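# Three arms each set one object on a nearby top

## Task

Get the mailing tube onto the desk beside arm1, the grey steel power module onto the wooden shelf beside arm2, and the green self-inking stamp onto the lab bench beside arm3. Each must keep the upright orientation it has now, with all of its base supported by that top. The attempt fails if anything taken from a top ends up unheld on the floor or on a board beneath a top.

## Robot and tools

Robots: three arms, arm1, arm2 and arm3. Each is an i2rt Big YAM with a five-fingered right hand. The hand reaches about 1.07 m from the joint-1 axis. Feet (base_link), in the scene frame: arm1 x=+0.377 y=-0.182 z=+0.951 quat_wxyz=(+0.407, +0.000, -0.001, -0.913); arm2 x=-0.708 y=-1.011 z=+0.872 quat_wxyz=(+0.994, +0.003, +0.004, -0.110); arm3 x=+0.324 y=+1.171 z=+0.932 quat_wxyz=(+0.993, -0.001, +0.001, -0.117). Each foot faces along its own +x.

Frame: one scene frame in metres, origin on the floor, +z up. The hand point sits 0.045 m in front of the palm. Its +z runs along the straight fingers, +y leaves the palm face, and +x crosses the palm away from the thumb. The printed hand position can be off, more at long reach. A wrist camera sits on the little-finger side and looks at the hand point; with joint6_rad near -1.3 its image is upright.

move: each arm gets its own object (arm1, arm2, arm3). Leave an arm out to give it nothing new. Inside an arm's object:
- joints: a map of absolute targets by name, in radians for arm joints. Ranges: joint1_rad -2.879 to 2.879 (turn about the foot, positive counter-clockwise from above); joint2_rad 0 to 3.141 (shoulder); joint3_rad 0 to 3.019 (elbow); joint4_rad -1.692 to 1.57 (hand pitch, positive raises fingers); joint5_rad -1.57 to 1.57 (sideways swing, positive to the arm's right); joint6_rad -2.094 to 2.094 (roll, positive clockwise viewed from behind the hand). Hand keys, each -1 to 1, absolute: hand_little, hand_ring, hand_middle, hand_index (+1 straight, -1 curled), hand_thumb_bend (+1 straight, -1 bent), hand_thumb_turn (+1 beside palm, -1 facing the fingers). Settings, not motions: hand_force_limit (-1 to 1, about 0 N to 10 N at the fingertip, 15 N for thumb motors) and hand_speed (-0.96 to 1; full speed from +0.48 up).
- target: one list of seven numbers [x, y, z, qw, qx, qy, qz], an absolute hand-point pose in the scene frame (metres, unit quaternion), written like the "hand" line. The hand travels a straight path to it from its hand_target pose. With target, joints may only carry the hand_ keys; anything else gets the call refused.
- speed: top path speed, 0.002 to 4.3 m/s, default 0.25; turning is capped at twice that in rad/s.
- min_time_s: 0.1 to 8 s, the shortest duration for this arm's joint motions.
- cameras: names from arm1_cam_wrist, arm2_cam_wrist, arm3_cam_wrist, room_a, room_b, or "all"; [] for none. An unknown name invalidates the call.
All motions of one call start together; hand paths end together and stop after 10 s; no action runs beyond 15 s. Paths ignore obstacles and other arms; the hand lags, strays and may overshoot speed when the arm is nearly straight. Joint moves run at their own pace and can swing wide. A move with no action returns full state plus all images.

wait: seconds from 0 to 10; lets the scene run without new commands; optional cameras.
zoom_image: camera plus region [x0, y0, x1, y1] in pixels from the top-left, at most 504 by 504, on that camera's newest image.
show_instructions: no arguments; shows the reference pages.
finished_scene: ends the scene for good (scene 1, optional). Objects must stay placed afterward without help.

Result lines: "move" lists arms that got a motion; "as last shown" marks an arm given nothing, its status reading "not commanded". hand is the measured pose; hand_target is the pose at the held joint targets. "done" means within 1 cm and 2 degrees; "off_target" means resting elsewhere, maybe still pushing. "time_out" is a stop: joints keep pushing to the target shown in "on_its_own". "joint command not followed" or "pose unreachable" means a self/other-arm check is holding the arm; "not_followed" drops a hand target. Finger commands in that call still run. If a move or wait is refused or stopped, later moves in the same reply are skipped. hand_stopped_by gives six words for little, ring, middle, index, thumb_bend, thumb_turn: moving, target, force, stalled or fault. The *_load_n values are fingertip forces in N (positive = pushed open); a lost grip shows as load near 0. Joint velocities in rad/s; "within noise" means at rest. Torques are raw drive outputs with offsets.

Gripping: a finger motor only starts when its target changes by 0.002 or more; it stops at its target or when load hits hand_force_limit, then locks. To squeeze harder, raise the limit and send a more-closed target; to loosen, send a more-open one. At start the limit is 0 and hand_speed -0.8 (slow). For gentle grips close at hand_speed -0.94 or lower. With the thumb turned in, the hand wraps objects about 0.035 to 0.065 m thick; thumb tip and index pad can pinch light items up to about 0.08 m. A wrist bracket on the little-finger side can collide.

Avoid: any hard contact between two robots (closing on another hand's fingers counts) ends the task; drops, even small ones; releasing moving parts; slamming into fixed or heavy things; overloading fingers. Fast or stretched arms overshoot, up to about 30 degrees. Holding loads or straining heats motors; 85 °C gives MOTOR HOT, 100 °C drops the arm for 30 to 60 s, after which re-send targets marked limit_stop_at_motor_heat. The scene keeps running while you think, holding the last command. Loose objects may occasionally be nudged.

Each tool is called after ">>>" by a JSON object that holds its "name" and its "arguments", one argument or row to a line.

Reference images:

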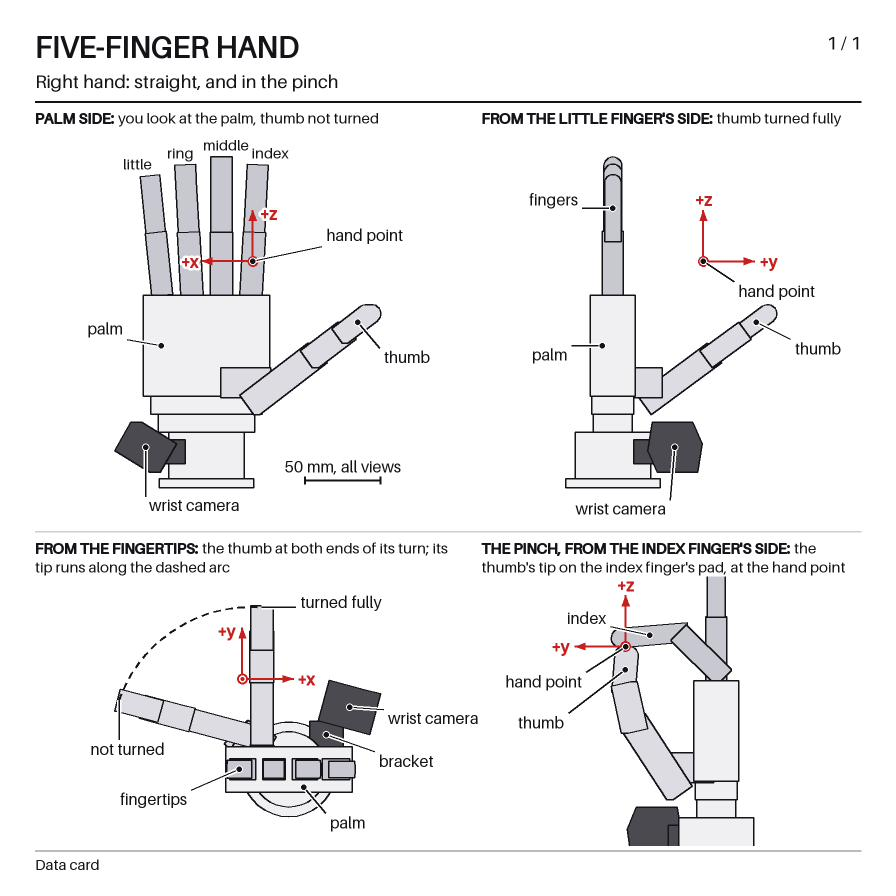

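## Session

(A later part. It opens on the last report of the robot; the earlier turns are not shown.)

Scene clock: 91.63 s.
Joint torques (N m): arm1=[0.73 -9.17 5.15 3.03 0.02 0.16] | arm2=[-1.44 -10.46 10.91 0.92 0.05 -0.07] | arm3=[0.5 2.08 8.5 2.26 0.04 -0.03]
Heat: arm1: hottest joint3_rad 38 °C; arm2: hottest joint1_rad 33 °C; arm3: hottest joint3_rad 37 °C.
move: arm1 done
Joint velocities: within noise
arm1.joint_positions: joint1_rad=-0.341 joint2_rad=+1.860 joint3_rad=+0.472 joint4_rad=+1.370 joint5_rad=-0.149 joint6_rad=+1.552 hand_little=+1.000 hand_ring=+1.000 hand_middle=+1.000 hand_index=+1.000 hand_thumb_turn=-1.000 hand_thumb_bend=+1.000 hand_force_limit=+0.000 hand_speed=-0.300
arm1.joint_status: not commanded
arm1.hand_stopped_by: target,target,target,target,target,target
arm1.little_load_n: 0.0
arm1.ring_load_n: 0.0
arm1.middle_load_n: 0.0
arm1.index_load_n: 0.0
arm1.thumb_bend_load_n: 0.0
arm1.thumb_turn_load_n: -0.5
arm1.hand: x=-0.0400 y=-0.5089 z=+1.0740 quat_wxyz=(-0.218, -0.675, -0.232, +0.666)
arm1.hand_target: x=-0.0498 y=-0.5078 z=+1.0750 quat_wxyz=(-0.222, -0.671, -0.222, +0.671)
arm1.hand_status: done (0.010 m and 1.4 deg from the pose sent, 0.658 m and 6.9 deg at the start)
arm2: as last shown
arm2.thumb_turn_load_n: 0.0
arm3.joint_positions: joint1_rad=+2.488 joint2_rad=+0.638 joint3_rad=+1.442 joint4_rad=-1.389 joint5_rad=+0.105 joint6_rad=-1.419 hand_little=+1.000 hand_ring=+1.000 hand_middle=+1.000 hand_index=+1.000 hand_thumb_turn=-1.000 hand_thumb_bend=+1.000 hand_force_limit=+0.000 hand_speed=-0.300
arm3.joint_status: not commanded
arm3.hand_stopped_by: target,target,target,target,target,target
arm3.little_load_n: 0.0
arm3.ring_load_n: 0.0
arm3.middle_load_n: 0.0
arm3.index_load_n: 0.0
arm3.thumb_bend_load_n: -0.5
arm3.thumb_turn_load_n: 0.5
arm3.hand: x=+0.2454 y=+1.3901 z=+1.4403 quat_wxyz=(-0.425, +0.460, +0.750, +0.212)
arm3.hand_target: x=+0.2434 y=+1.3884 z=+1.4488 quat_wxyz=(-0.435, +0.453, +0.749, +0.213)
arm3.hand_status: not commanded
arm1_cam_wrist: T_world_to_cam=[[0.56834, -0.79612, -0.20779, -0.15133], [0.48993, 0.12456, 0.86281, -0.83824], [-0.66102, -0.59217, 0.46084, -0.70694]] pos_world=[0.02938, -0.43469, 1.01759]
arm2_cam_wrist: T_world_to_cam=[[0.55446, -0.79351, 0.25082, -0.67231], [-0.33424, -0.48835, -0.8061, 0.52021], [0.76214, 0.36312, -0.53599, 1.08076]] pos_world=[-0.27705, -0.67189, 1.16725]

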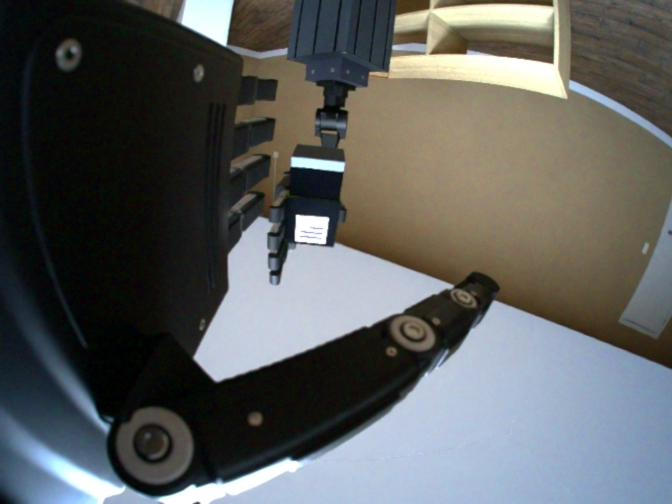

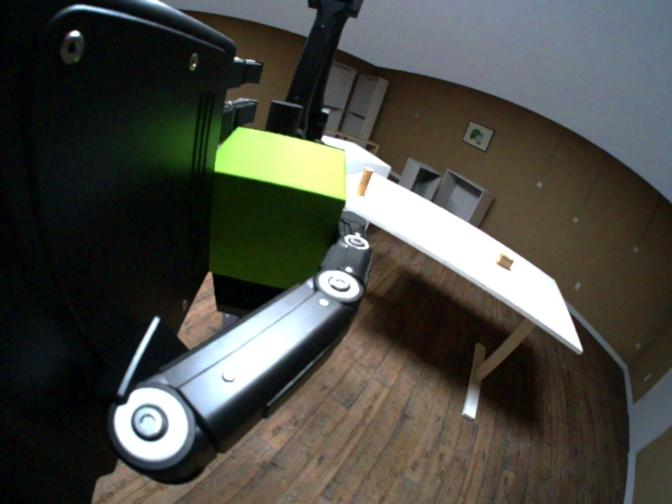

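>>> {"name": "move", "arguments": {
  "arm1": {"target": [-0.098, -0.534, 1.072, -0.22663, -0.65712, -0.21733, 0.68524], "speed": 0.1},
  "cameras": ["arm1_cam_wrist", "arm2_cam_wrist"]
}}

>>> {"name": "zoom_image", "arguments": {
  "camera": "arm1_cam_wrist",
  "region": [220, 100, 420, 300]
}}

Scene clock: 97.83 s.
Joint torques (N m): arm1=[0.97 -10.29 5.85 2.19 0.11 0.12] | arm2=[-1.44 -10.46 10.93 0.84 0.06 -0.09] | arm3=[0.21 2.08 8.68 2.25 0.04 -0.01]
Heat: arm1: hottest joint3_rad 37 °C; arm2: hottest joint1_rad 33 °C; arm3: hottest joint3_rad 37 °C.
move: arm1 off_target
Joint velocities: within noise
arm1.joint_positions: joint1_rad=-0.341 joint2_rad=+1.954 joint3_rad=+0.630 joint4_rad=+1.370 joint5_rad=-0.149 joint6_rad=+1.559 hand_little=+1.000 hand_ring=+1.000 hand_middle=+1.000 hand_index=+1.000 hand_thumb_turn=-1.000 hand_thumb_bend=+1.000 hand_force_limit=+0.000 hand_speed=-0.300
arm1.joint_status: not commanded
arm1.hand_stopped_by: target,target,target,target,target,target
arm1.little_load_n: 0.0
arm1.ring_load_n: 0.0
arm1.middle_load_n: 0.0
arm1.index_load_n: 0.0
arm1.thumb_bend_load_n: 0.0
arm1.thumb_turn_load_n: 0.0
arm1.hand: x=-0.0869 y=-0.5342 z=+1.0785 quat_wxyz=(-0.224, -0.653, -0.225, +0.688)
arm1.hand_target: x=-0.0977 y=-0.5336 z=+1.0721 quat_wxyz=(-0.227, -0.657, -0.217, +0.685)
arm1.hand_status: off_target (0.013 m and 1.1 deg from the pose sent, 0.063 m and 3.5 deg at the start)
arm2, arm3: as last shown
arm2.thumb_bend_load_n: 8.5
arm3.thumb_bend_load_n: 0.0
arm3.thumb_turn_load_n: 0.0
arm1_cam_wrist: T_world_to_cam=[[0.55734, -0.8037, -0.2084, -0.1482], [0.53446, 0.1552, 0.83082, -0.76113], [-0.63539, -0.57443, 0.51605, -0.80287]] pos_world=[-0.02074, -0.46218, 1.0158]
arm2_cam_wrist: T_world_to_cam=[[0.55446, -0.79351, 0.25082, -0.67231], [-0.33424, -0.48835, -0.8061, 0.52021], [0.76214, 0.36312, -0.53599, 1.08076]] pos_world=[-0.27705, -0.67189, 1.16725]

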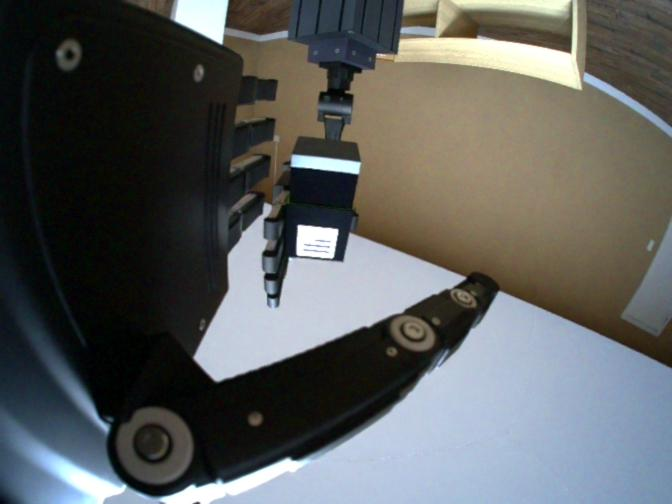

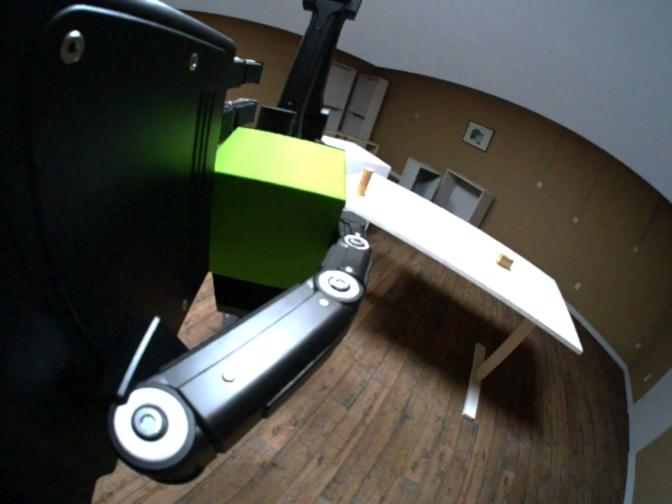

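Scaled by 2.520 from the camera's image (finer frame: 960x720).

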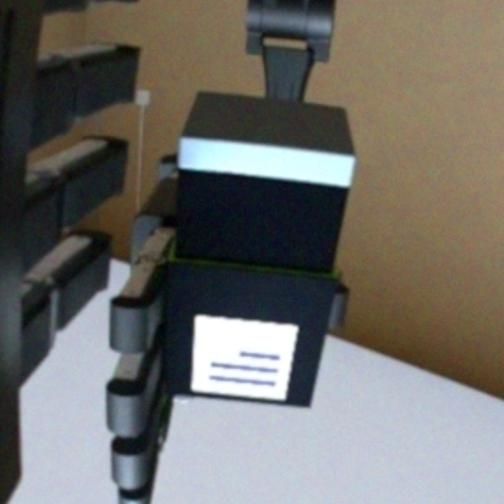

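>>> {"name": "move", "arguments": {
  "arm1": {"target": [-0.098, -0.532, 1.064, -0.21163, -0.65222, -0.23161, 0.69002], "speed": 0.1},
  "cameras": ["arm1_cam_wrist"]
}}

>>> {"name": "zoom_image", "arguments": {
  "camera": "arm1_cam_wrist",
  "region": [220, 100, 420, 300]
}}

Scene clock: 106.07 s.
Joint torques (N m): arm1=[0.38 -10.46 5.78 2.84 -0.01 -0.17] | arm2=[-1.38 -10.52 11.03 0.98 0.05 -0.11] | arm3=[0.79 2.43 8.57 2.06 0.07 -0.04]
Heat: arm1: hottest joint3_rad 37 °C; arm2: hottest joint1_rad 33 °C; arm3: hottest joint3_rad 37 °C.
move: arm1 off_target
Joint velocities: within noise
arm1.joint_positions: joint1_rad=-0.345 joint2_rad=+1.972 joint3_rad=+0.630 joint4_rad=+1.370 joint5_rad=-0.154 joint6_rad=+1.549 hand_little=+1.000 hand_ring=+1.000 hand_middle=+1.000 hand_index=+1.000 hand_thumb_turn=-1.000 hand_thumb_bend=+1.000 hand_force_limit=+0.000 hand_speed=-0.300
arm1.joint_status: not commanded
arm1.hand_stopped_by: target,target,target,target,target,target
arm1.little_load_n: 0.0
arm1.ring_load_n: 0.0
arm1.middle_load_n: -0.5
arm1.index_load_n: 0.0
arm1.thumb_bend_load_n: 0.0
arm1.thumb_turn_load_n: 0.0
arm1.hand: x=-0.0874 y=-0.5330 z=+1.0679 quat_wxyz=(-0.220, -0.658, -0.230, +0.683)
arm1.hand_target: x=-0.0976 y=-0.5318 z=+1.0640 quat_wxyz=(-0.212, -0.652, -0.232, +0.690)
arm1.hand_status: off_target (0.011 m and 1.5 deg from the pose sent, 0.018 m and 1.6 deg at the start)
arm2, arm3: as last shown
arm2.middle_load_n: 0.5
arm2.thumb_bend_load_n: 9.0
arm1_cam_wrist: T_world_to_cam=[[0.55947, -0.80016, -0.2162, -0.1388], [0.52629, 0.14143, 0.83846, -0.7686], [-0.64033, -0.58288, 0.50024, -0.78503]] pos_world=[-0.02052, -0.45994, 1.00713]

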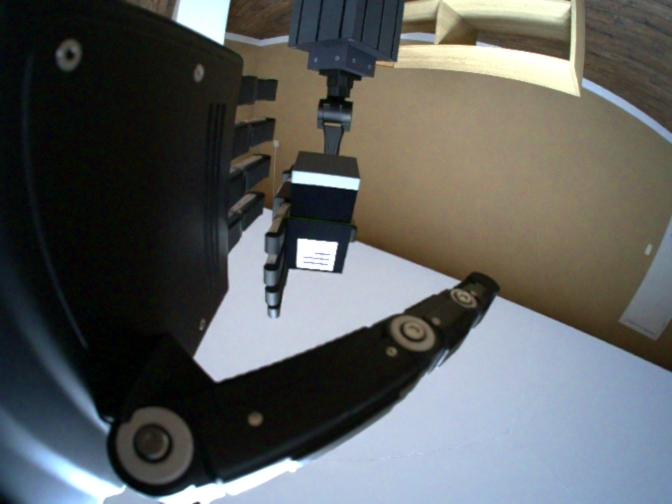

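Scaled by 2.520 from the camera's image (finer frame: 960x720).

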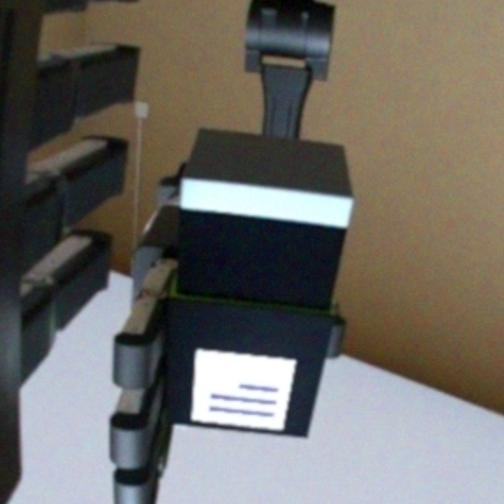

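>>> {"name": "move", "arguments": {
  "arm1": {"target": [-0.1457, -0.5675, 1.070, -0.21163, -0.65222, -0.23161, 0.69002], "speed": 0.08},
  "cameras": ["arm1_cam_wrist", "arm2_cam_wrist"]
}}

>>> {"name": "zoom_image", "arguments": {
  "camera": "arm1_cam_wrist",
  "region": [200, 100, 420, 320]
}}

>>> {"name": "zoom_image", "arguments": {
  "camera": "arm2_cam_wrist",
  "region": [180, 80, 400, 330]
}}

Scene clock: 111.37 s.
Joint torques (N m): arm1=[1.96 -11.52 7.06 1.62 0.21 -0.16] | arm2=[-1.55 -10.64 10.89 0.91 0.05 -0.11] | arm3=[0.85 2.32 8.58 1.99 0.05 -0.06]
Heat: arm1: hottest joint3_rad 37 °C; arm2: hottest joint1_rad 33 °C; arm3: hottest joint3_rad 37 °C.
move: arm1 off_target
Joint velocities: within noise
arm1.joint_positions: joint1_rad=-0.345 joint2_rad=+2.006 joint3_rad=+0.792 joint4_rad=+1.271 joint5_rad=-0.140 joint6_rad=+1.547 hand_little=+1.000 hand_ring=+1.000 hand_middle=+1.000 hand_index=+1.000 hand_thumb_turn=-1.000 hand_thumb_bend=+1.000 hand_force_limit=+0.000 hand_speed=-0.300
arm1.joint_status: not commanded
arm1.hand_stopped_by: target,target,target,target,target,target
arm1.little_load_n: 0.0
arm1.ring_load_n: 0.0
arm1.middle_load_n: 0.0
arm1.index_load_n: 0.0
arm1.thumb_bend_load_n: 0.0
arm1.thumb_turn_load_n: 0.0
arm1.hand: x=-0.1392 y=-0.5580 z=+1.0819 quat_wxyz=(-0.216, -0.650, -0.224, +0.694)
arm1.hand_target: x=-0.1450 y=-0.5671 z=+1.0702 quat_wxyz=(-0.212, -0.652, -0.232, +0.690)
arm1.hand_status: off_target (0.017 m and 1.2 deg from the pose sent, 0.068 m and 1.4 deg at the start)
arm2, arm3: as last shown
arm2.ring_load_n: 0.5
arm2.middle_load_n: 0.0
arm1_cam_wrist: T_world_to_cam=[[0.54278, -0.81062, -0.21974, -0.13113], [0.54928, 0.14469, 0.82302, -0.72788], [-0.63536, -0.56742, 0.52379, -0.85597]] pos_world=[-0.07286, -0.48668, 1.01859]
arm2_cam_wrist: T_world_to_cam=[[0.55446, -0.79351, 0.25082, -0.67231], [-0.33424, -0.48835, -0.8061, 0.52021], [0.76214, 0.36312, -0.53599, 1.08076]] pos_world=[-0.27705, -0.67189, 1.16725]

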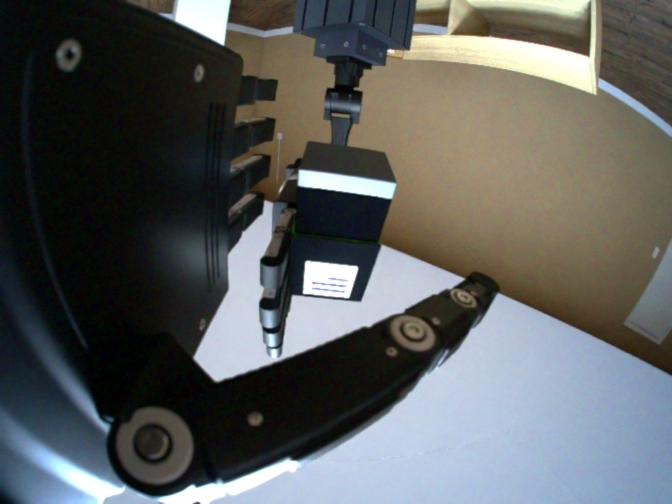

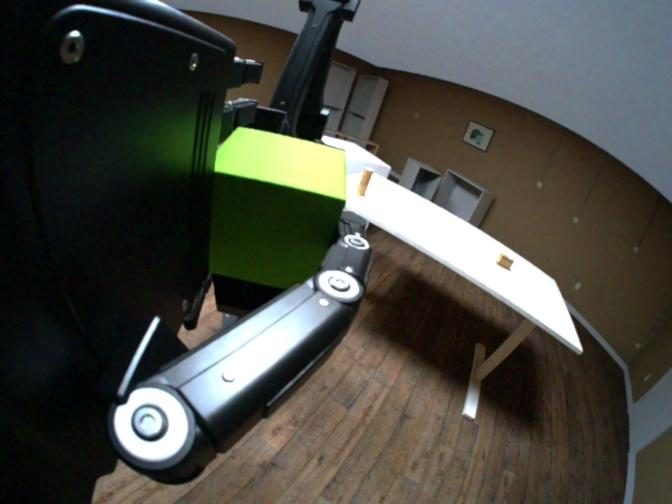

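Scaled by 2.291 from the camera's image (finer frame: 960x720).

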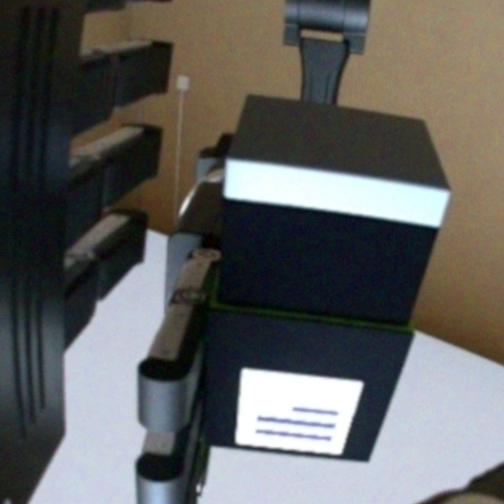

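Scaled by 2.016 from the camera's image (finer frame: 960x720).

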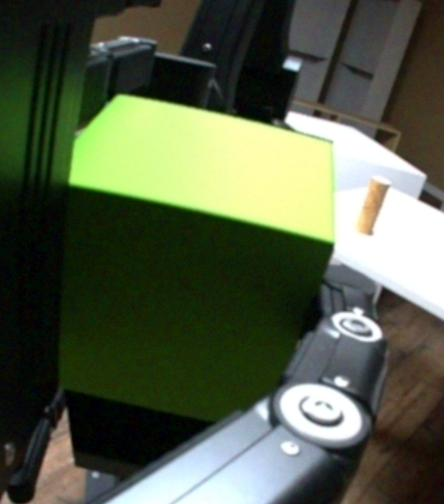

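>>> {"name": "move", "arguments": {
  "arm1": {"target": [-0.139, -0.582, 1.060, -0.21163, -0.65222, -0.23161, 0.69002], "speed": 0.08},
  "cameras": ["arm1_cam_wrist"]
}}

>>> {"name": "zoom_image", "arguments": {
  "camera": "arm1_cam_wrist",
  "region": [200, 100, 420, 320]
}}

Scene clock: 114.33 s.
Joint torques (N m): arm1=[2.02 -11.87 6.9 2.56 0.23 -0.19] | arm2=[-1.49 -10.52 10.99 0.88 0.05 -0.12] | arm3=[0.56 2.26 8.68 2.26 0.02 -0.08]
Heat: arm1: hottest joint3_rad 37 °C; arm2: hottest joint1_rad 33 °C; arm3: hottest joint3_rad 37 °C.
move: arm1 off_target
Joint velocities: within noise
arm1.joint_positions: joint1_rad=-0.311 joint2_rad=+2.038 joint3_rad=+0.802 joint4_rad=+1.270 joint5_rad=-0.106 joint6_rad=+1.546 hand_little=+1.000 hand_ring=+1.000 hand_middle=+1.000 hand_index=+1.000 hand_thumb_turn=-1.000 hand_thumb_bend=+1.000 hand_force_limit=+0.000 hand_speed=-0.300
arm1.joint_status: not commanded
arm1.hand_stopped_by: target,target,target,target,target,target
arm1.little_load_n: 0.0
arm1.ring_load_n: 0.0
arm1.middle_load_n: 0.0
arm1.index_load_n: 0.0
arm1.thumb_bend_load_n: 0.0
arm1.thumb_turn_load_n: -0.5
arm1.hand: x=-0.1345 y=-0.5725 z=+1.0661 quat_wxyz=(-0.215, -0.658, -0.225, +0.686)
arm1.hand_target: x=-0.1385 y=-0.5816 z=+1.0598 quat_wxyz=(-0.212, -0.653, -0.232, +0.690)
arm1.hand_status: off_target (0.012 m and 1.1 deg from the pose sent, 0.032 m and 1.2 deg at the start)
arm2, arm3: as last shown
arm2.ring_load_n: 0.0
arm2.thumb_bend_load_n: 8.5
arm3.thumb_turn_load_n: 0.5
arm1_cam_wrist: T_world_to_cam=[[0.54613, -0.80887, -0.2179, -0.14947], [0.53332, 0.13514, 0.83505, -0.73573], [-0.646, -0.57225, 0.50519, -0.83735]] pos_world=[-0.06692, -0.50065, 1.00482]

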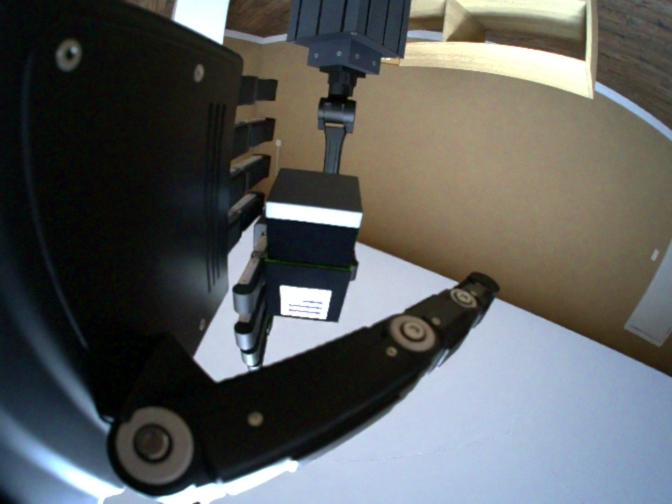

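Scaled by 2.291 from the camera's image (finer frame: 960x720).

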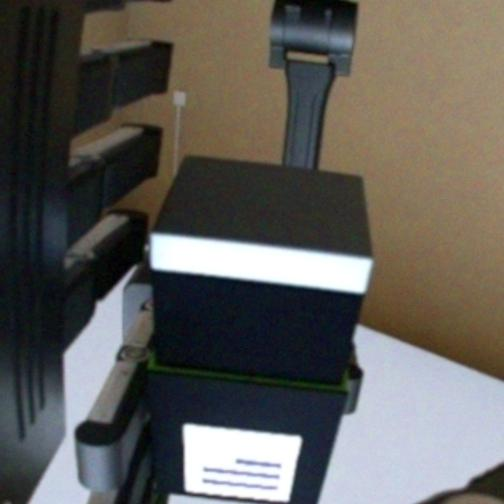

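>>> {"name": "move", "arguments": {
  "arm1": {"target": [-0.1596, -0.5973, 1.066, -0.21163, -0.65222, -0.23161, 0.69002], "speed": 0.08},
  "cameras": ["arm1_cam_wrist"]
}}

>>> {"name": "zoom_image", "arguments": {
  "camera": "arm1_cam_wrist",
  "region": [200, 100, 420, 320]
}}

Scene clock: 117.00 s.
Joint torques (N m): arm1=[2.32 -12.63 7.62 1.68 0.21 -0.17] | arm2=[-1.49 -10.58 10.92 0.92 0.05 -0.11] | arm3=[0.5 1.96 8.59 2.28 0.07 -0.05]
Heat: arm1: hottest joint3_rad 37 °C; arm2: hottest joint1_rad 33 °C; arm3: hottest joint3_rad 37 °C.
move: arm1 off_target
Joint velocities: within noise
arm1.joint_positions: joint1_rad=-0.309 joint2_rad=+2.046 joint3_rad=+0.871 joint4_rad=+1.230 joint5_rad=-0.101 joint6_rad=+1.546 hand_little=+1.000 hand_ring=+1.000 hand_middle=+1.000 hand_index=+1.000 hand_thumb_turn=-1.000 hand_thumb_bend=+1.000 hand_force_limit=+0.000 hand_speed=-0.300
arm1.joint_status: not commanded
arm1.hand_stopped_by: target,target,target,target,target,target
arm1.little_load_n: 0.0
arm1.ring_load_n: 0.0
arm1.middle_load_n: 0.0
arm1.index_load_n: 0.0
arm1.thumb_bend_load_n: 0.0
arm1.thumb_turn_load_n: 0.0
arm1.hand: x=-0.1547 y=-0.5852 z=+1.0782 quat_wxyz=(-0.215, -0.650, -0.222, +0.694)
arm1.hand_target: x=-0.1587 y=-0.5968 z=+1.0661 quat_wxyz=(-0.212, -0.652, -0.232, +0.690)
arm1.hand_status: off_target (0.018 m and 1.2 deg from the pose sent, 0.035 m and 1.1 deg at the start)
arm2, arm3: as last shown
arm2.thumb_bend_load_n: 9.0
arm1_cam_wrist: T_world_to_cam=[[0.54023, -0.81243, -0.21936, -0.14749], [0.549, 0.1427, 0.82355, -0.71405], [-0.63777, -0.56533, 0.52311, -0.87781]] pos_world=[-0.08816, -0.51418, 1.01489]

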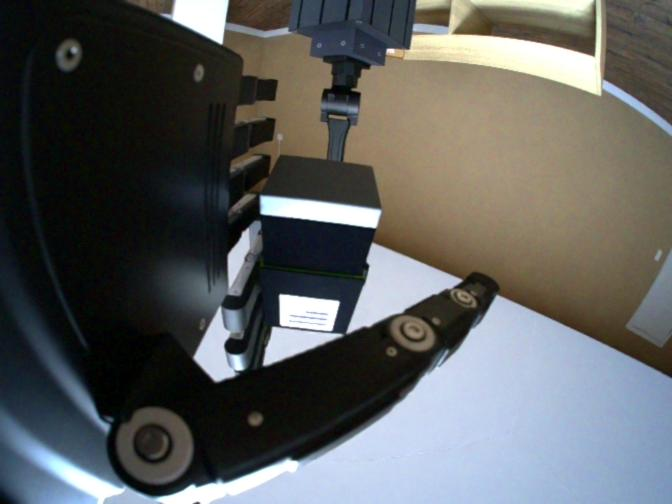

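Scaled by 2.291 from the camera's image (finer frame: 960x720).

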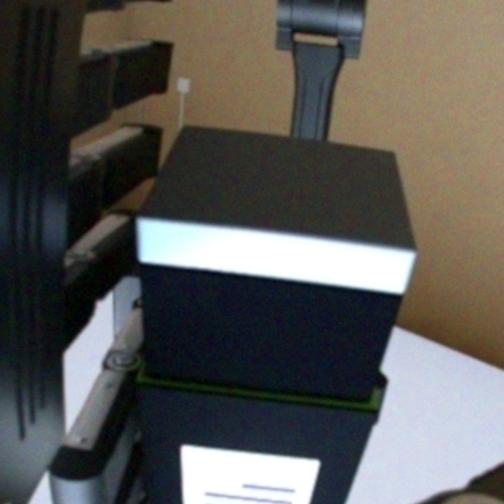

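>>> {"name": "move", "arguments": {
  "arm1": {"target": [-0.1765, -0.6098, 1.0655, -0.20986, -0.65813, -0.23371, 0.68422], "speed": 0.08},
  "cameras": ["arm1_cam_wrist", "arm2_cam_wrist"]
}}

>>> {"name": "zoom_image", "arguments": {
  "camera": "arm1_cam_wrist",
  "region": [200, 100, 420, 320]
}}

>>> {"name": "zoom_image", "arguments": {
  "camera": "arm2_cam_wrist",
  "region": [150, 180, 350, 380]
}}

Scene clock: 119.50 s.
Joint torques (N m): arm1=[2.2 -13.04 8.03 1.8 0.2 -0.15] | arm2=[-1.55 -10.46 10.91 0.92 0.05 -0.1] | arm3=[0.44 2.08 8.64 2.21 -0.01 -0.05]
Heat: arm1: hottest joint3_rad 37 °C; arm2: hottest joint1_rad 33 °C; arm3: hottest joint3_rad 37 °C.
move: arm1 off_target
Joint velocities: within noise
arm1.joint_positions: joint1_rad=-0.305 joint2_rad=+2.058 joint3_rad=+0.929 joint4_rad=+1.166 joint5_rad=-0.097 joint6_rad=+1.544 hand_little=+1.000 hand_ring=+1.000 hand_middle=+1.000 hand_index=+1.000 hand_thumb_turn=-1.000 hand_thumb_bend=+1.000 hand_force_limit=+0.000 hand_speed=-0.300
arm1.joint_status: not commanded
arm1.hand_stopped_by: target,target,target,target,target,target
arm1.little_load_n: 0.0
arm1.ring_load_n: 0.0
arm1.middle_load_n: 0.0
arm1.index_load_n: 0.0
arm1.thumb_bend_load_n: 0.0
arm1.thumb_turn_load_n: 0.0
arm1.hand: x=-0.1714 y=-0.5969 z=+1.0776 quat_wxyz=(-0.213, -0.657, -0.224, +0.688)
arm1.hand_target: x=-0.1756 y=-0.6091 z=+1.0655 quat_wxyz=(-0.210, -0.658, -0.234, +0.684)
arm1.hand_status: off_target (0.018 m and 1.2 deg from the pose sent, 0.035 m and 2.0 deg at the start)
arm2, arm3: as last shown
arm1_cam_wrist: T_world_to_cam=[[0.54317, -0.8104, -0.21961, -0.14613], [0.53638, 0.13368, 0.83332, -0.72085], [-0.64597, -0.57043, 0.50729, -0.88215]] pos_world=[-0.10382, -0.52526, 1.01612]
arm2_cam_wrist: T_world_to_cam=[[0.55446, -0.79351, 0.25082, -0.67231], [-0.33424, -0.48835, -0.8061, 0.52021], [0.76214, 0.36312, -0.53599, 1.08076]] pos_world=[-0.27705, -0.67189, 1.16725]

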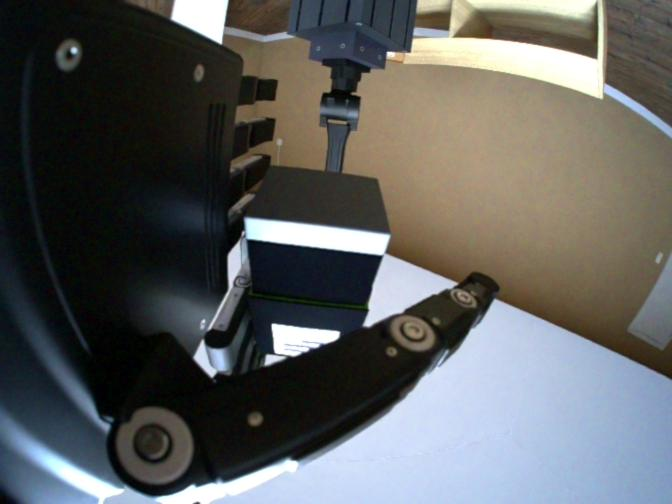

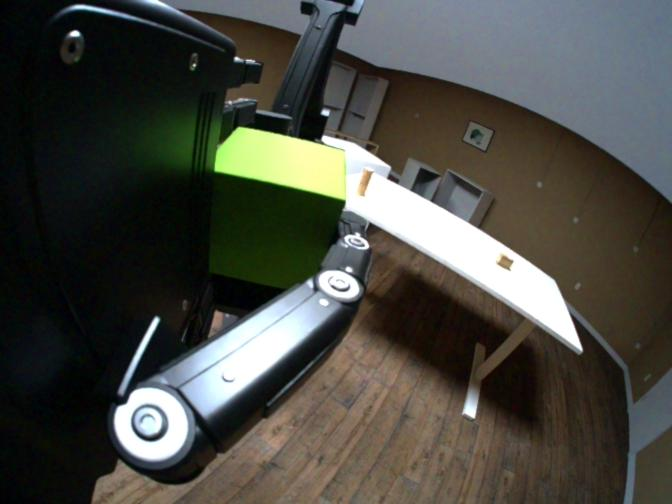

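Scaled by 2.291 from the camera's image (finer frame: 960x720).

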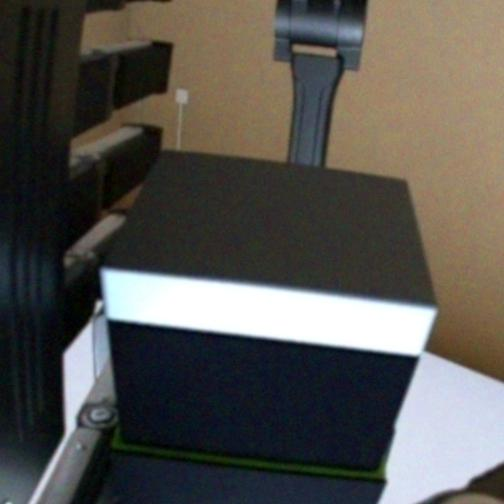

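Scaled by 2.520 from the camera's image (finer frame: 960x720).

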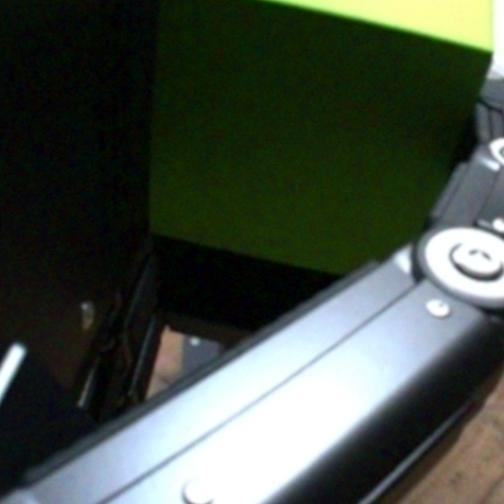

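>>> {"name": "move", "arguments": {
  "arm1": {"target": [-0.1697, -0.6172, 1.0655, -0.20986, -0.65813, -0.23371, 0.68422], "speed": 0.05},
  "cameras": ["arm1_cam_wrist", "arm2_cam_wrist"]
}}

>>> {"name": "zoom_image", "arguments": {
  "camera": "arm1_cam_wrist",
  "region": [200, 100, 420, 320]
}}

Scene clock: 121.60 s.
Joint torques (N m): arm1=[2.2 -13.27 7.6 1.89 0.17 -0.18] | arm2=[-1.32 -10.4 10.93 0.95 0.06 -0.08] | arm3=[0.5 2.2 8.49 2.26 0.03 -0.03]
Heat: arm1: hottest joint3_rad 37 °C; arm2: hottest joint1_rad 33 °C; arm3: hottest joint3_rad 37 °C.
move: arm1 off_target
Joint velocities: within noise
arm1.joint_positions: joint1_rad=-0.289 joint2_rad=+2.058 joint3_rad=+0.929 joint4_rad=+1.166 joint5_rad=-0.076 joint6_rad=+1.544 hand_little=+1.000 hand_ring=+1.000 hand_middle=+1.000 hand_index=+1.000 hand_thumb_turn=-1.000 hand_thumb_bend=+1.000 hand_force_limit=+0.000 hand_speed=-0.300
arm1.joint_status: not commanded
arm1.hand_stopped_by: target,target,target,target,target,target
arm1.little_load_n: 0.0
arm1.ring_load_n: 0.0
arm1.middle_load_n: 0.0
arm1.index_load_n: 0.0
arm1.thumb_bend_load_n: 0.0
arm1.thumb_turn_load_n: -0.5
arm1.hand: x=-0.1679 y=-0.6034 z=+1.0777 quat_wxyz=(-0.212, -0.657, -0.223, +0.688)
arm1.hand_target: x=-0.1688 y=-0.6166 z=+1.0656 quat_wxyz=(-0.210, -0.658, -0.234, +0.684)
arm1.hand_status: off_target (0.018 m and 1.4 deg from the pose sent, 0.024 m and 1.2 deg at the start)
arm2.joint_positions: joint1_rad=+0.993 joint2_rad=+1.562 joint3_rad=+0.881 joint4_rad=+0.659 joint5_rad=+0.133 joint6_rad=-1.570 hand_little=+1.000 hand_ring=+1.000 hand_middle=+1.000 hand_index=+1.000 hand_thumb_turn=-1.000 hand_thumb_bend=+0.076 hand_force_limit=+0.200 hand_speed=-0.920
arm2.joint_status: not commanded
arm2.hand_stopped_by: target,target,target,target,force,target
arm2.little_load_n: 0.0
arm2.ring_load_n: 0.0
arm2.middle_load_n: 0.0
arm2.index_load_n: 0.5
arm2.thumb_bend_load_n: 9.0
arm2.thumb_turn_load_n: 0.0
arm2.hand: x=-0.1870 y=-0.6262 z=+1.1039 quat_wxyz=(-0.222, +0.680, +0.222, +0.663)
arm2.hand_target: x=-0.1811 y=-0.6108 z=+1.1201 quat_wxyz=(-0.227, +0.670, +0.227, +0.670)
arm2.hand_status: not commanded
arm3: as last shown
arm1_cam_wrist: T_world_to_cam=[[0.53987, -0.8127, -0.2192, -0.15568], [0.53675, 0.13178, 0.83339, -0.72302], [-0.64841, -0.56758, 0.50736, -0.88238]] pos_world=[-0.10002, -0.53206, 1.01612]
arm2_cam_wrist: T_world_to_cam=[[0.55408, -0.79284, 0.25377, -0.67529], [-0.33272, -0.49034, -0.80552, 0.5187], [0.76308, 0.36189, -0.53548, 1.0797]] pos_world=[-0.27716, -0.67178, 1.16735]

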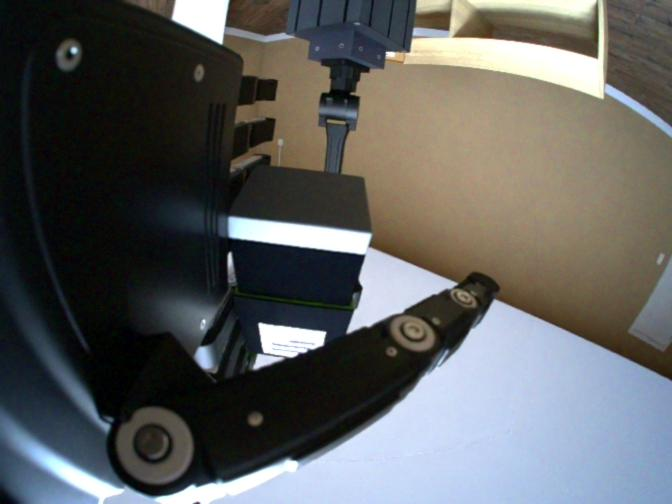

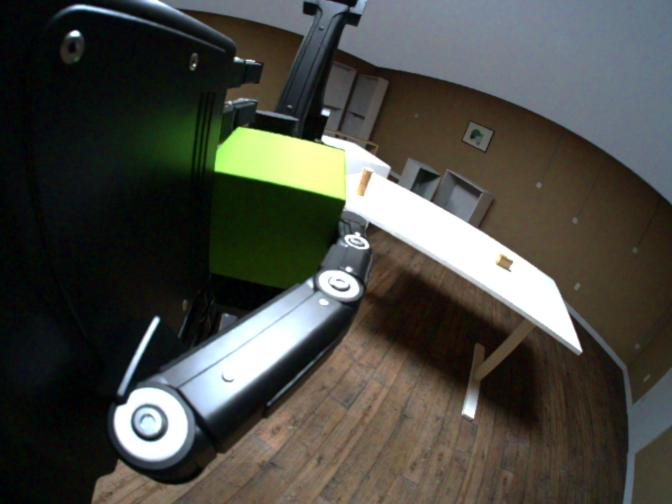

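Scaled by 2.291 from the camera's image (finer frame: 960x720).

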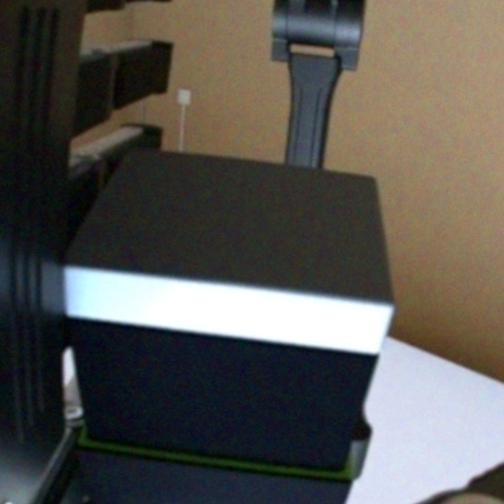

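>>> {"name": "move", "arguments": {
  "arm1": {"target": [-0.1668, -0.6208, 1.0655, -0.20986, -0.65813, -0.23371, 0.68422], "speed": 0.05},
  "cameras": ["arm1_cam_wrist", "arm2_cam_wrist"]
}}

>>> {"name": "zoom_image", "arguments": {
  "camera": "arm1_cam_wrist",
  "region": [200, 100, 420, 320]
}}

Scene clock: 123.53 s.
Joint torques (N m): arm1=[2.73 -13.22 7.47 1.88 0.11 -0.16] | arm2=[-1.44 -10.46 10.97 0.85 0.05 -0.04] | arm3=[0.85 1.61 8.62 2.22 0.03 -0.07]
Heat: arm1: hottest joint3_rad 37 °C; arm2: hottest joint1_rad 33 °C; arm3: hottest joint3_rad 37 °C.
move: arm1 off_target
Joint velocities: within noise
arm1.joint_positions: joint1_rad=-0.285 joint2_rad=+2.058 joint3_rad=+0.929 joint4_rad=+1.166 joint5_rad=-0.065 joint6_rad=+1.544 hand_little=+1.000 hand_ring=+1.000 hand_middle=+1.000 hand_index=+1.000 hand_thumb_turn=-1.000 hand_thumb_bend=+1.000 hand_force_limit=+0.000 hand_speed=-0.300
arm1.joint_status: not commanded
arm1.hand_stopped_by: target,target,target,target,target,target
arm1.little_load_n: 0.0
arm1.ring_load_n: 0.0
arm1.middle_load_n: 0.0
arm1.index_load_n: 0.0
arm1.thumb_bend_load_n: 0.0
arm1.thumb_turn_load_n: 0.0
arm1.hand: x=-0.1679 y=-0.6043 z=+1.0777 quat_wxyz=(-0.210, -0.658, -0.220, +0.689)
arm1.hand_target: x=-0.1659 y=-0.6201 z=+1.0656 quat_wxyz=(-0.210, -0.658, -0.234, +0.684)
arm1.hand_status: off_target (0.021 m and 1.6 deg from the pose sent, 0.021 m and 1.4 deg at the start)
arm2: as last shown
arm2.joint_positions: joint1_rad=+0.993 joint2_rad=+1.562 joint3_rad=+0.881 joint4_rad=+0.659 joint5_rad=+0.133 joint6_rad=-1.573 hand_little=+1.000 hand_ring=+1.000 hand_middle=+1.000 hand_index=+1.000 hand_thumb_turn=-1.000 hand_thumb_bend=+0.076 hand_force_limit=+0.200 hand_speed=-0.920
arm2.index_load_n: 0.0
arm2.hand: x=-0.1869 y=-0.6263 z=+1.1041 quat_wxyz=(-0.221, +0.679, +0.224, +0.663)
arm2.hand_target: x=-0.1811 y=-0.6108 z=+1.1200 quat_wxyz=(-0.227, +0.670, +0.227, +0.670)
arm3.joint_positions: joint1_rad=+2.488 joint2_rad=+0.638 joint3_rad=+1.442 joint4_rad=-1.389 joint5_rad=+0.105 joint6_rad=-1.419 hand_little=+1.000 hand_ring=+1.000 hand_middle=+1.000 hand_index=+1.000 hand_thumb_turn=-1.000 hand_thumb_bend=+1.000 hand_force_limit=+0.000 hand_speed=-0.300
arm3.joint_status: not commanded
arm3.hand_stopped_by: target,target,target,target,target,target
arm3.little_load_n: 0.0
arm3.ring_load_n: 0.0
arm3.middle_load_n: 0.0
arm3.index_load_n: 0.0
arm3.thumb_bend_load_n: 0.0
arm3.thumb_turn_load_n: 0.0
arm3.hand: x=+0.2454 y=+1.3901 z=+1.4403 quat_wxyz=(-0.425, +0.460, +0.750, +0.212)
arm3.hand_target: x=+0.2434 y=+1.3884 z=+1.4488 quat_wxyz=(-0.435, +0.453, +0.749, +0.213)
arm3.hand_status: not commanded
arm1_cam_wrist: T_world_to_cam=[[0.53432, -0.81645, -0.21886, -0.15994], [0.53746, 0.12832, 0.83347, -0.72491], [-0.6524, -0.56297, 0.50738, -0.88087]] pos_world=[-0.09961, -0.53347, 1.01612]
arm2_cam_wrist: T_world_to_cam=[[0.55365, -0.79209, 0.25705, -0.67877], [-0.33105, -0.49258, -0.80484, 0.51703], [0.76412, 0.3605, -0.53494, 1.07853]] pos_world=[-0.27716, -0.67178, 1.16755]

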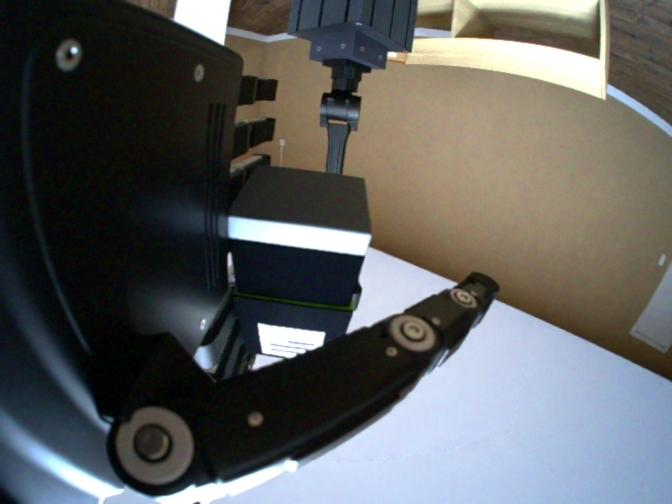

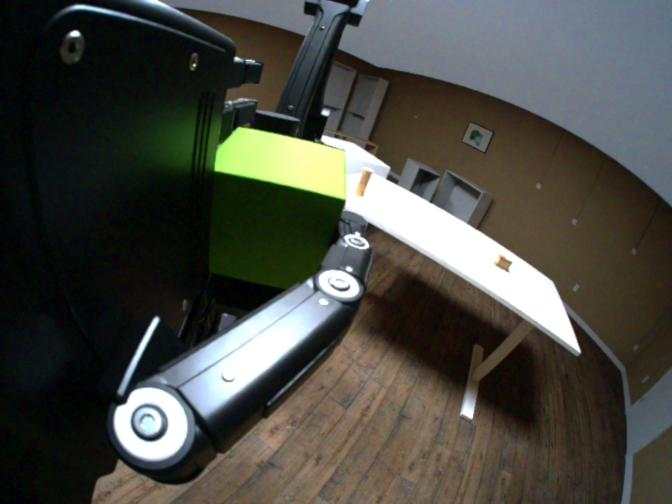

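Scaled by 2.291 from the camera's image (finer frame: 960x720).

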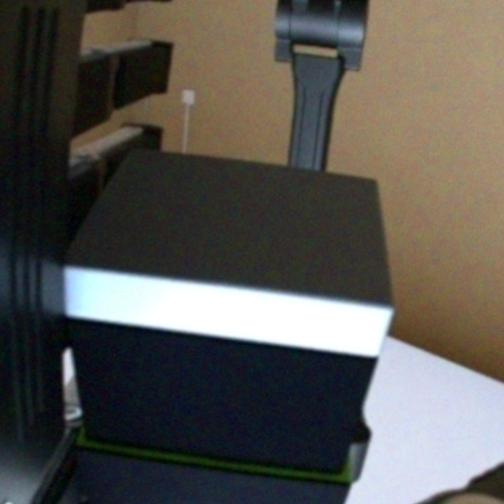

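>>> {"name": "move", "arguments": {
  "arm1": {"joints": {"hand_thumb_bend": 0.3, "hand_speed": -0.6, "hand_force_limit": -0.6}},
  "cameras": ["arm1_cam_wrist"]
}}

>>> {"name": "zoom_image", "arguments": {
  "camera": "arm1_cam_wrist",
  "region": [200, 100, 420, 320]
}}

Scene clock: 126.37 s.
Joint torques (N m): arm1=[2.78 -13.57 7.42 1.87 0.1 -0.18] | arm2=[-1.55 -10.58 10.95 0.95 0.06 -0.04] | arm3=[0.73 2.26 8.58 2.18 0.03 -0.04]
Heat: arm1: hottest joint3_rad 37 °C; arm2: hottest joint3_rad 34 °C; arm3: hottest joint3_rad 37 °C.
move: arm1 done
Joint velocities: within noise
arm1.joint_positions: joint1_rad=-0.285 joint2_rad=+2.058 joint3_rad=+0.929 joint4_rad=+1.166 joint5_rad=-0.065 joint6_rad=+1.544 hand_little=+1.000 hand_ring=+1.000 hand_middle=+1.000 hand_index=+1.000 hand_thumb_turn=-1.000 hand_thumb_bend=+0.300 hand_force_limit=-0.600 hand_speed=-0.600
arm1.joint_status: all done
arm1.hand_stopped_by: target,target,target,target,target,target
arm1.little_load_n: 0.0
arm1.ring_load_n: 0.0
arm1.middle_load_n: 0.0
arm1.index_load_n: 0.0
arm1.thumb_bend_load_n: 0.0
arm1.thumb_turn_load_n: 0.0
arm1.hand: x=-0.1679 y=-0.6043 z=+1.0777 quat_wxyz=(-0.210, -0.658, -0.220, +0.689)
arm1.hand_target: x=-0.1659 y=-0.6201 z=+1.0656 quat_wxyz=(-0.210, -0.658, -0.234, +0.684)
arm1.hand_status: not commanded
arm2, arm3: as last shown
arm2.joint_positions: joint1_rad=+0.993 joint2_rad=+1.562 joint3_rad=+0.881 joint4_rad=+0.659 joint5_rad=+0.133 joint6_rad=-1.574 hand_little=+1.000 hand_ring=+1.000 hand_middle=+1.000 hand_index=+1.000 hand_thumb_turn=-1.000 hand_thumb_bend=+0.076 hand_force_limit=+0.200 hand_speed=-0.920
arm2.thumb_bend_load_n: 8.5
arm2.hand: x=-0.1869 y=-0.6263 z=+1.1042 quat_wxyz=(-0.221, +0.679, +0.224, +0.663)
arm2.hand_target: x=-0.1811 y=-0.6108 z=+1.1201 quat_wxyz=(-0.227, +0.670, +0.227, +0.670)
arm3.thumb_turn_load_n: 0.5
arm1_cam_wrist: T_world_to_cam=[[0.53432, -0.81645, -0.21886, -0.15994], [0.53746, 0.12832, 0.83347, -0.72491], [-0.6524, -0.56297, 0.50738, -0.88087]] pos_world=[-0.09961, -0.53347, 1.01612]

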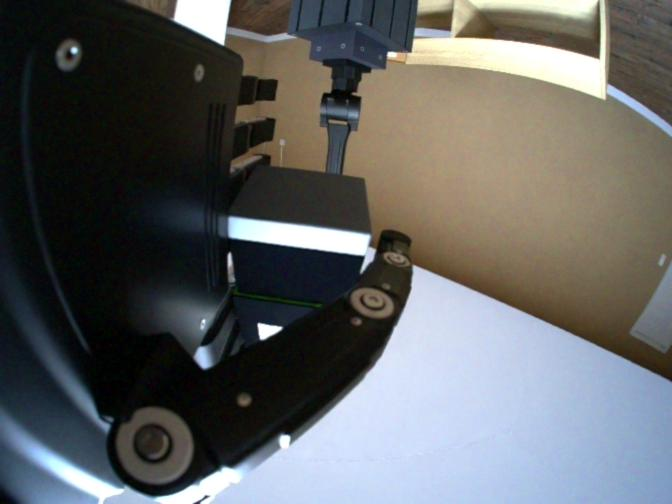

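Scaled by 2.291 from the camera's image (finer frame: 960x720).

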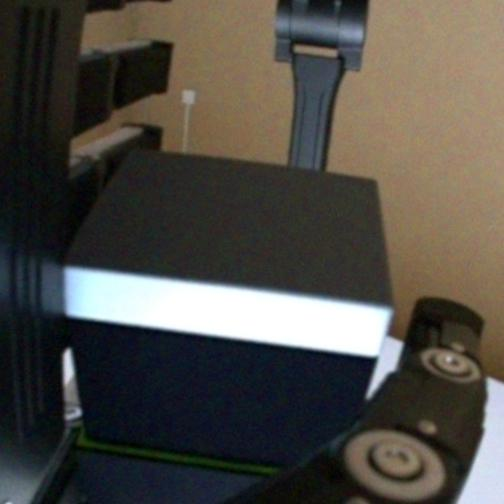

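>>> {"name": "move", "arguments": {
  "arm1": {"joints": {"hand_thumb_bend": -0.3, "hand_speed": -0.94, "hand_force_limit": -0.5}},
  "cameras": ["arm1_cam_wrist", "arm2_cam_wrist"]
}}

>>> {"name": "zoom_image", "arguments": {
  "camera": "arm1_cam_wrist",
  "region": [200, 100, 420, 320]
}}

Scene clock: 129.67 s.
Joint torques (N m): arm1=[2.2 -13.39 7.51 1.95 0.07 -0.13] | arm2=[-1.44 -10.4 10.92 0.92 0.04 -0.02] | arm3=[0.79 1.44 8.57 2.17 0.03 -0.02]
Heat: arm1: hottest joint3_rad 37 °C; arm2: hottest joint3_rad 34 °C; arm3: hottest joint3_rad 37 °C.
move: arm1 off_target
Joint velocities: within noise
arm1.joint_positions: joint1_rad=-0.278 joint2_rad=+2.058 joint3_rad=+0.929 joint4_rad=+1.166 joint5_rad=-0.065 joint6_rad=+1.536 hand_little=+1.000 hand_ring=+1.000 hand_middle=+1.000 hand_index=+1.000 hand_thumb_turn=-1.000 hand_thumb_bend=+0.071 hand_force_limit=-0.500 hand_speed=-0.940
arm1.joint_status: hand_thumb_bend off_target (ended at +0.071, target -0.300); the others done
arm1.hand_stopped_by: target,target,target,target,force,target
arm1.little_load_n: 0.0
arm1.ring_load_n: 0.0
arm1.middle_load_n: 0.0
arm1.index_load_n: 0.0
arm1.thumb_bend_load_n: 3.5
arm1.thumb_turn_load_n: 0.0
arm1.hand: x=-0.1649 y=-0.6083 z=+1.0773 quat_wxyz=(-0.210, -0.656, -0.225, +0.689)
arm1.hand_target: x=-0.1658 y=-0.6202 z=+1.0656 quat_wxyz=(-0.210, -0.658, -0.234, +0.684)
arm1.hand_status: not commanded
arm2, arm3: as last shown
arm2.joint_positions: joint1_rad=+0.993 joint2_rad=+1.562 joint3_rad=+0.881 joint4_rad=+0.658 joint5_rad=+0.133 joint6_rad=-1.574 hand_little=+1.000 hand_ring=+1.000 hand_middle=+1.000 hand_index=+1.000 hand_thumb_turn=-1.000 hand_thumb_bend=+0.076 hand_force_limit=+0.200 hand_speed=-0.920
arm2.middle_load_n: 0.5
arm2.thumb_bend_load_n: 9.0
arm2.hand: x=-0.1869 y=-0.6263 z=+1.1038 quat_wxyz=(-0.221, +0.680, +0.224, +0.663)
arm1_cam_wrist: T_world_to_cam=[[0.53873, -0.81163, -0.22589, -0.15359], [0.54016, 0.127, 0.83193, -0.72438], [-0.64653, -0.5702, 0.50682, -0.88371]] pos_world=[-0.09732, -0.53655, 1.01582]
arm2_cam_wrist: T_world_to_cam=[[0.55378, -0.79168, 0.258, -0.67941], [-0.33159, -0.4939, -0.80381, 0.5146], [0.76379, 0.35959, -0.53603, 1.0789]] pos_world=[-0.27716, -0.67167, 1.16725]

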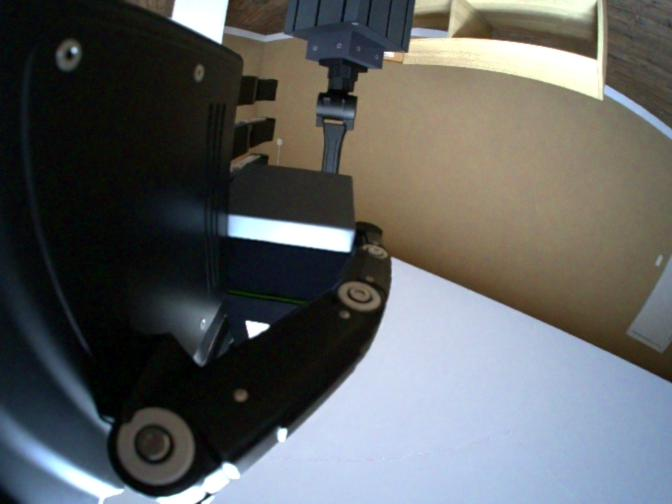

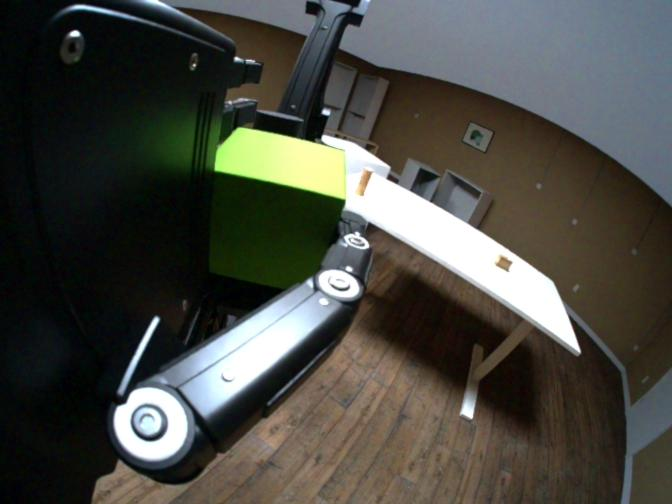

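Scaled by 2.291 from the camera's image (finer frame: 960x720).

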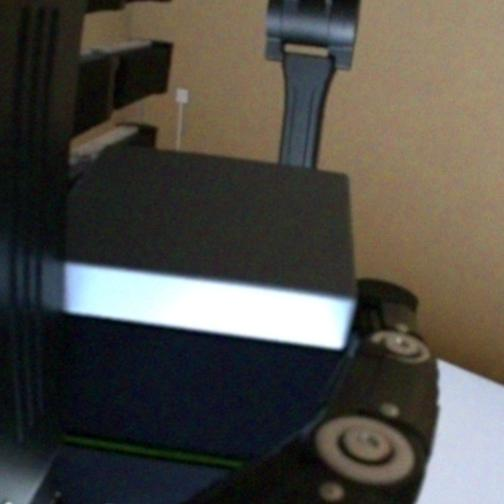

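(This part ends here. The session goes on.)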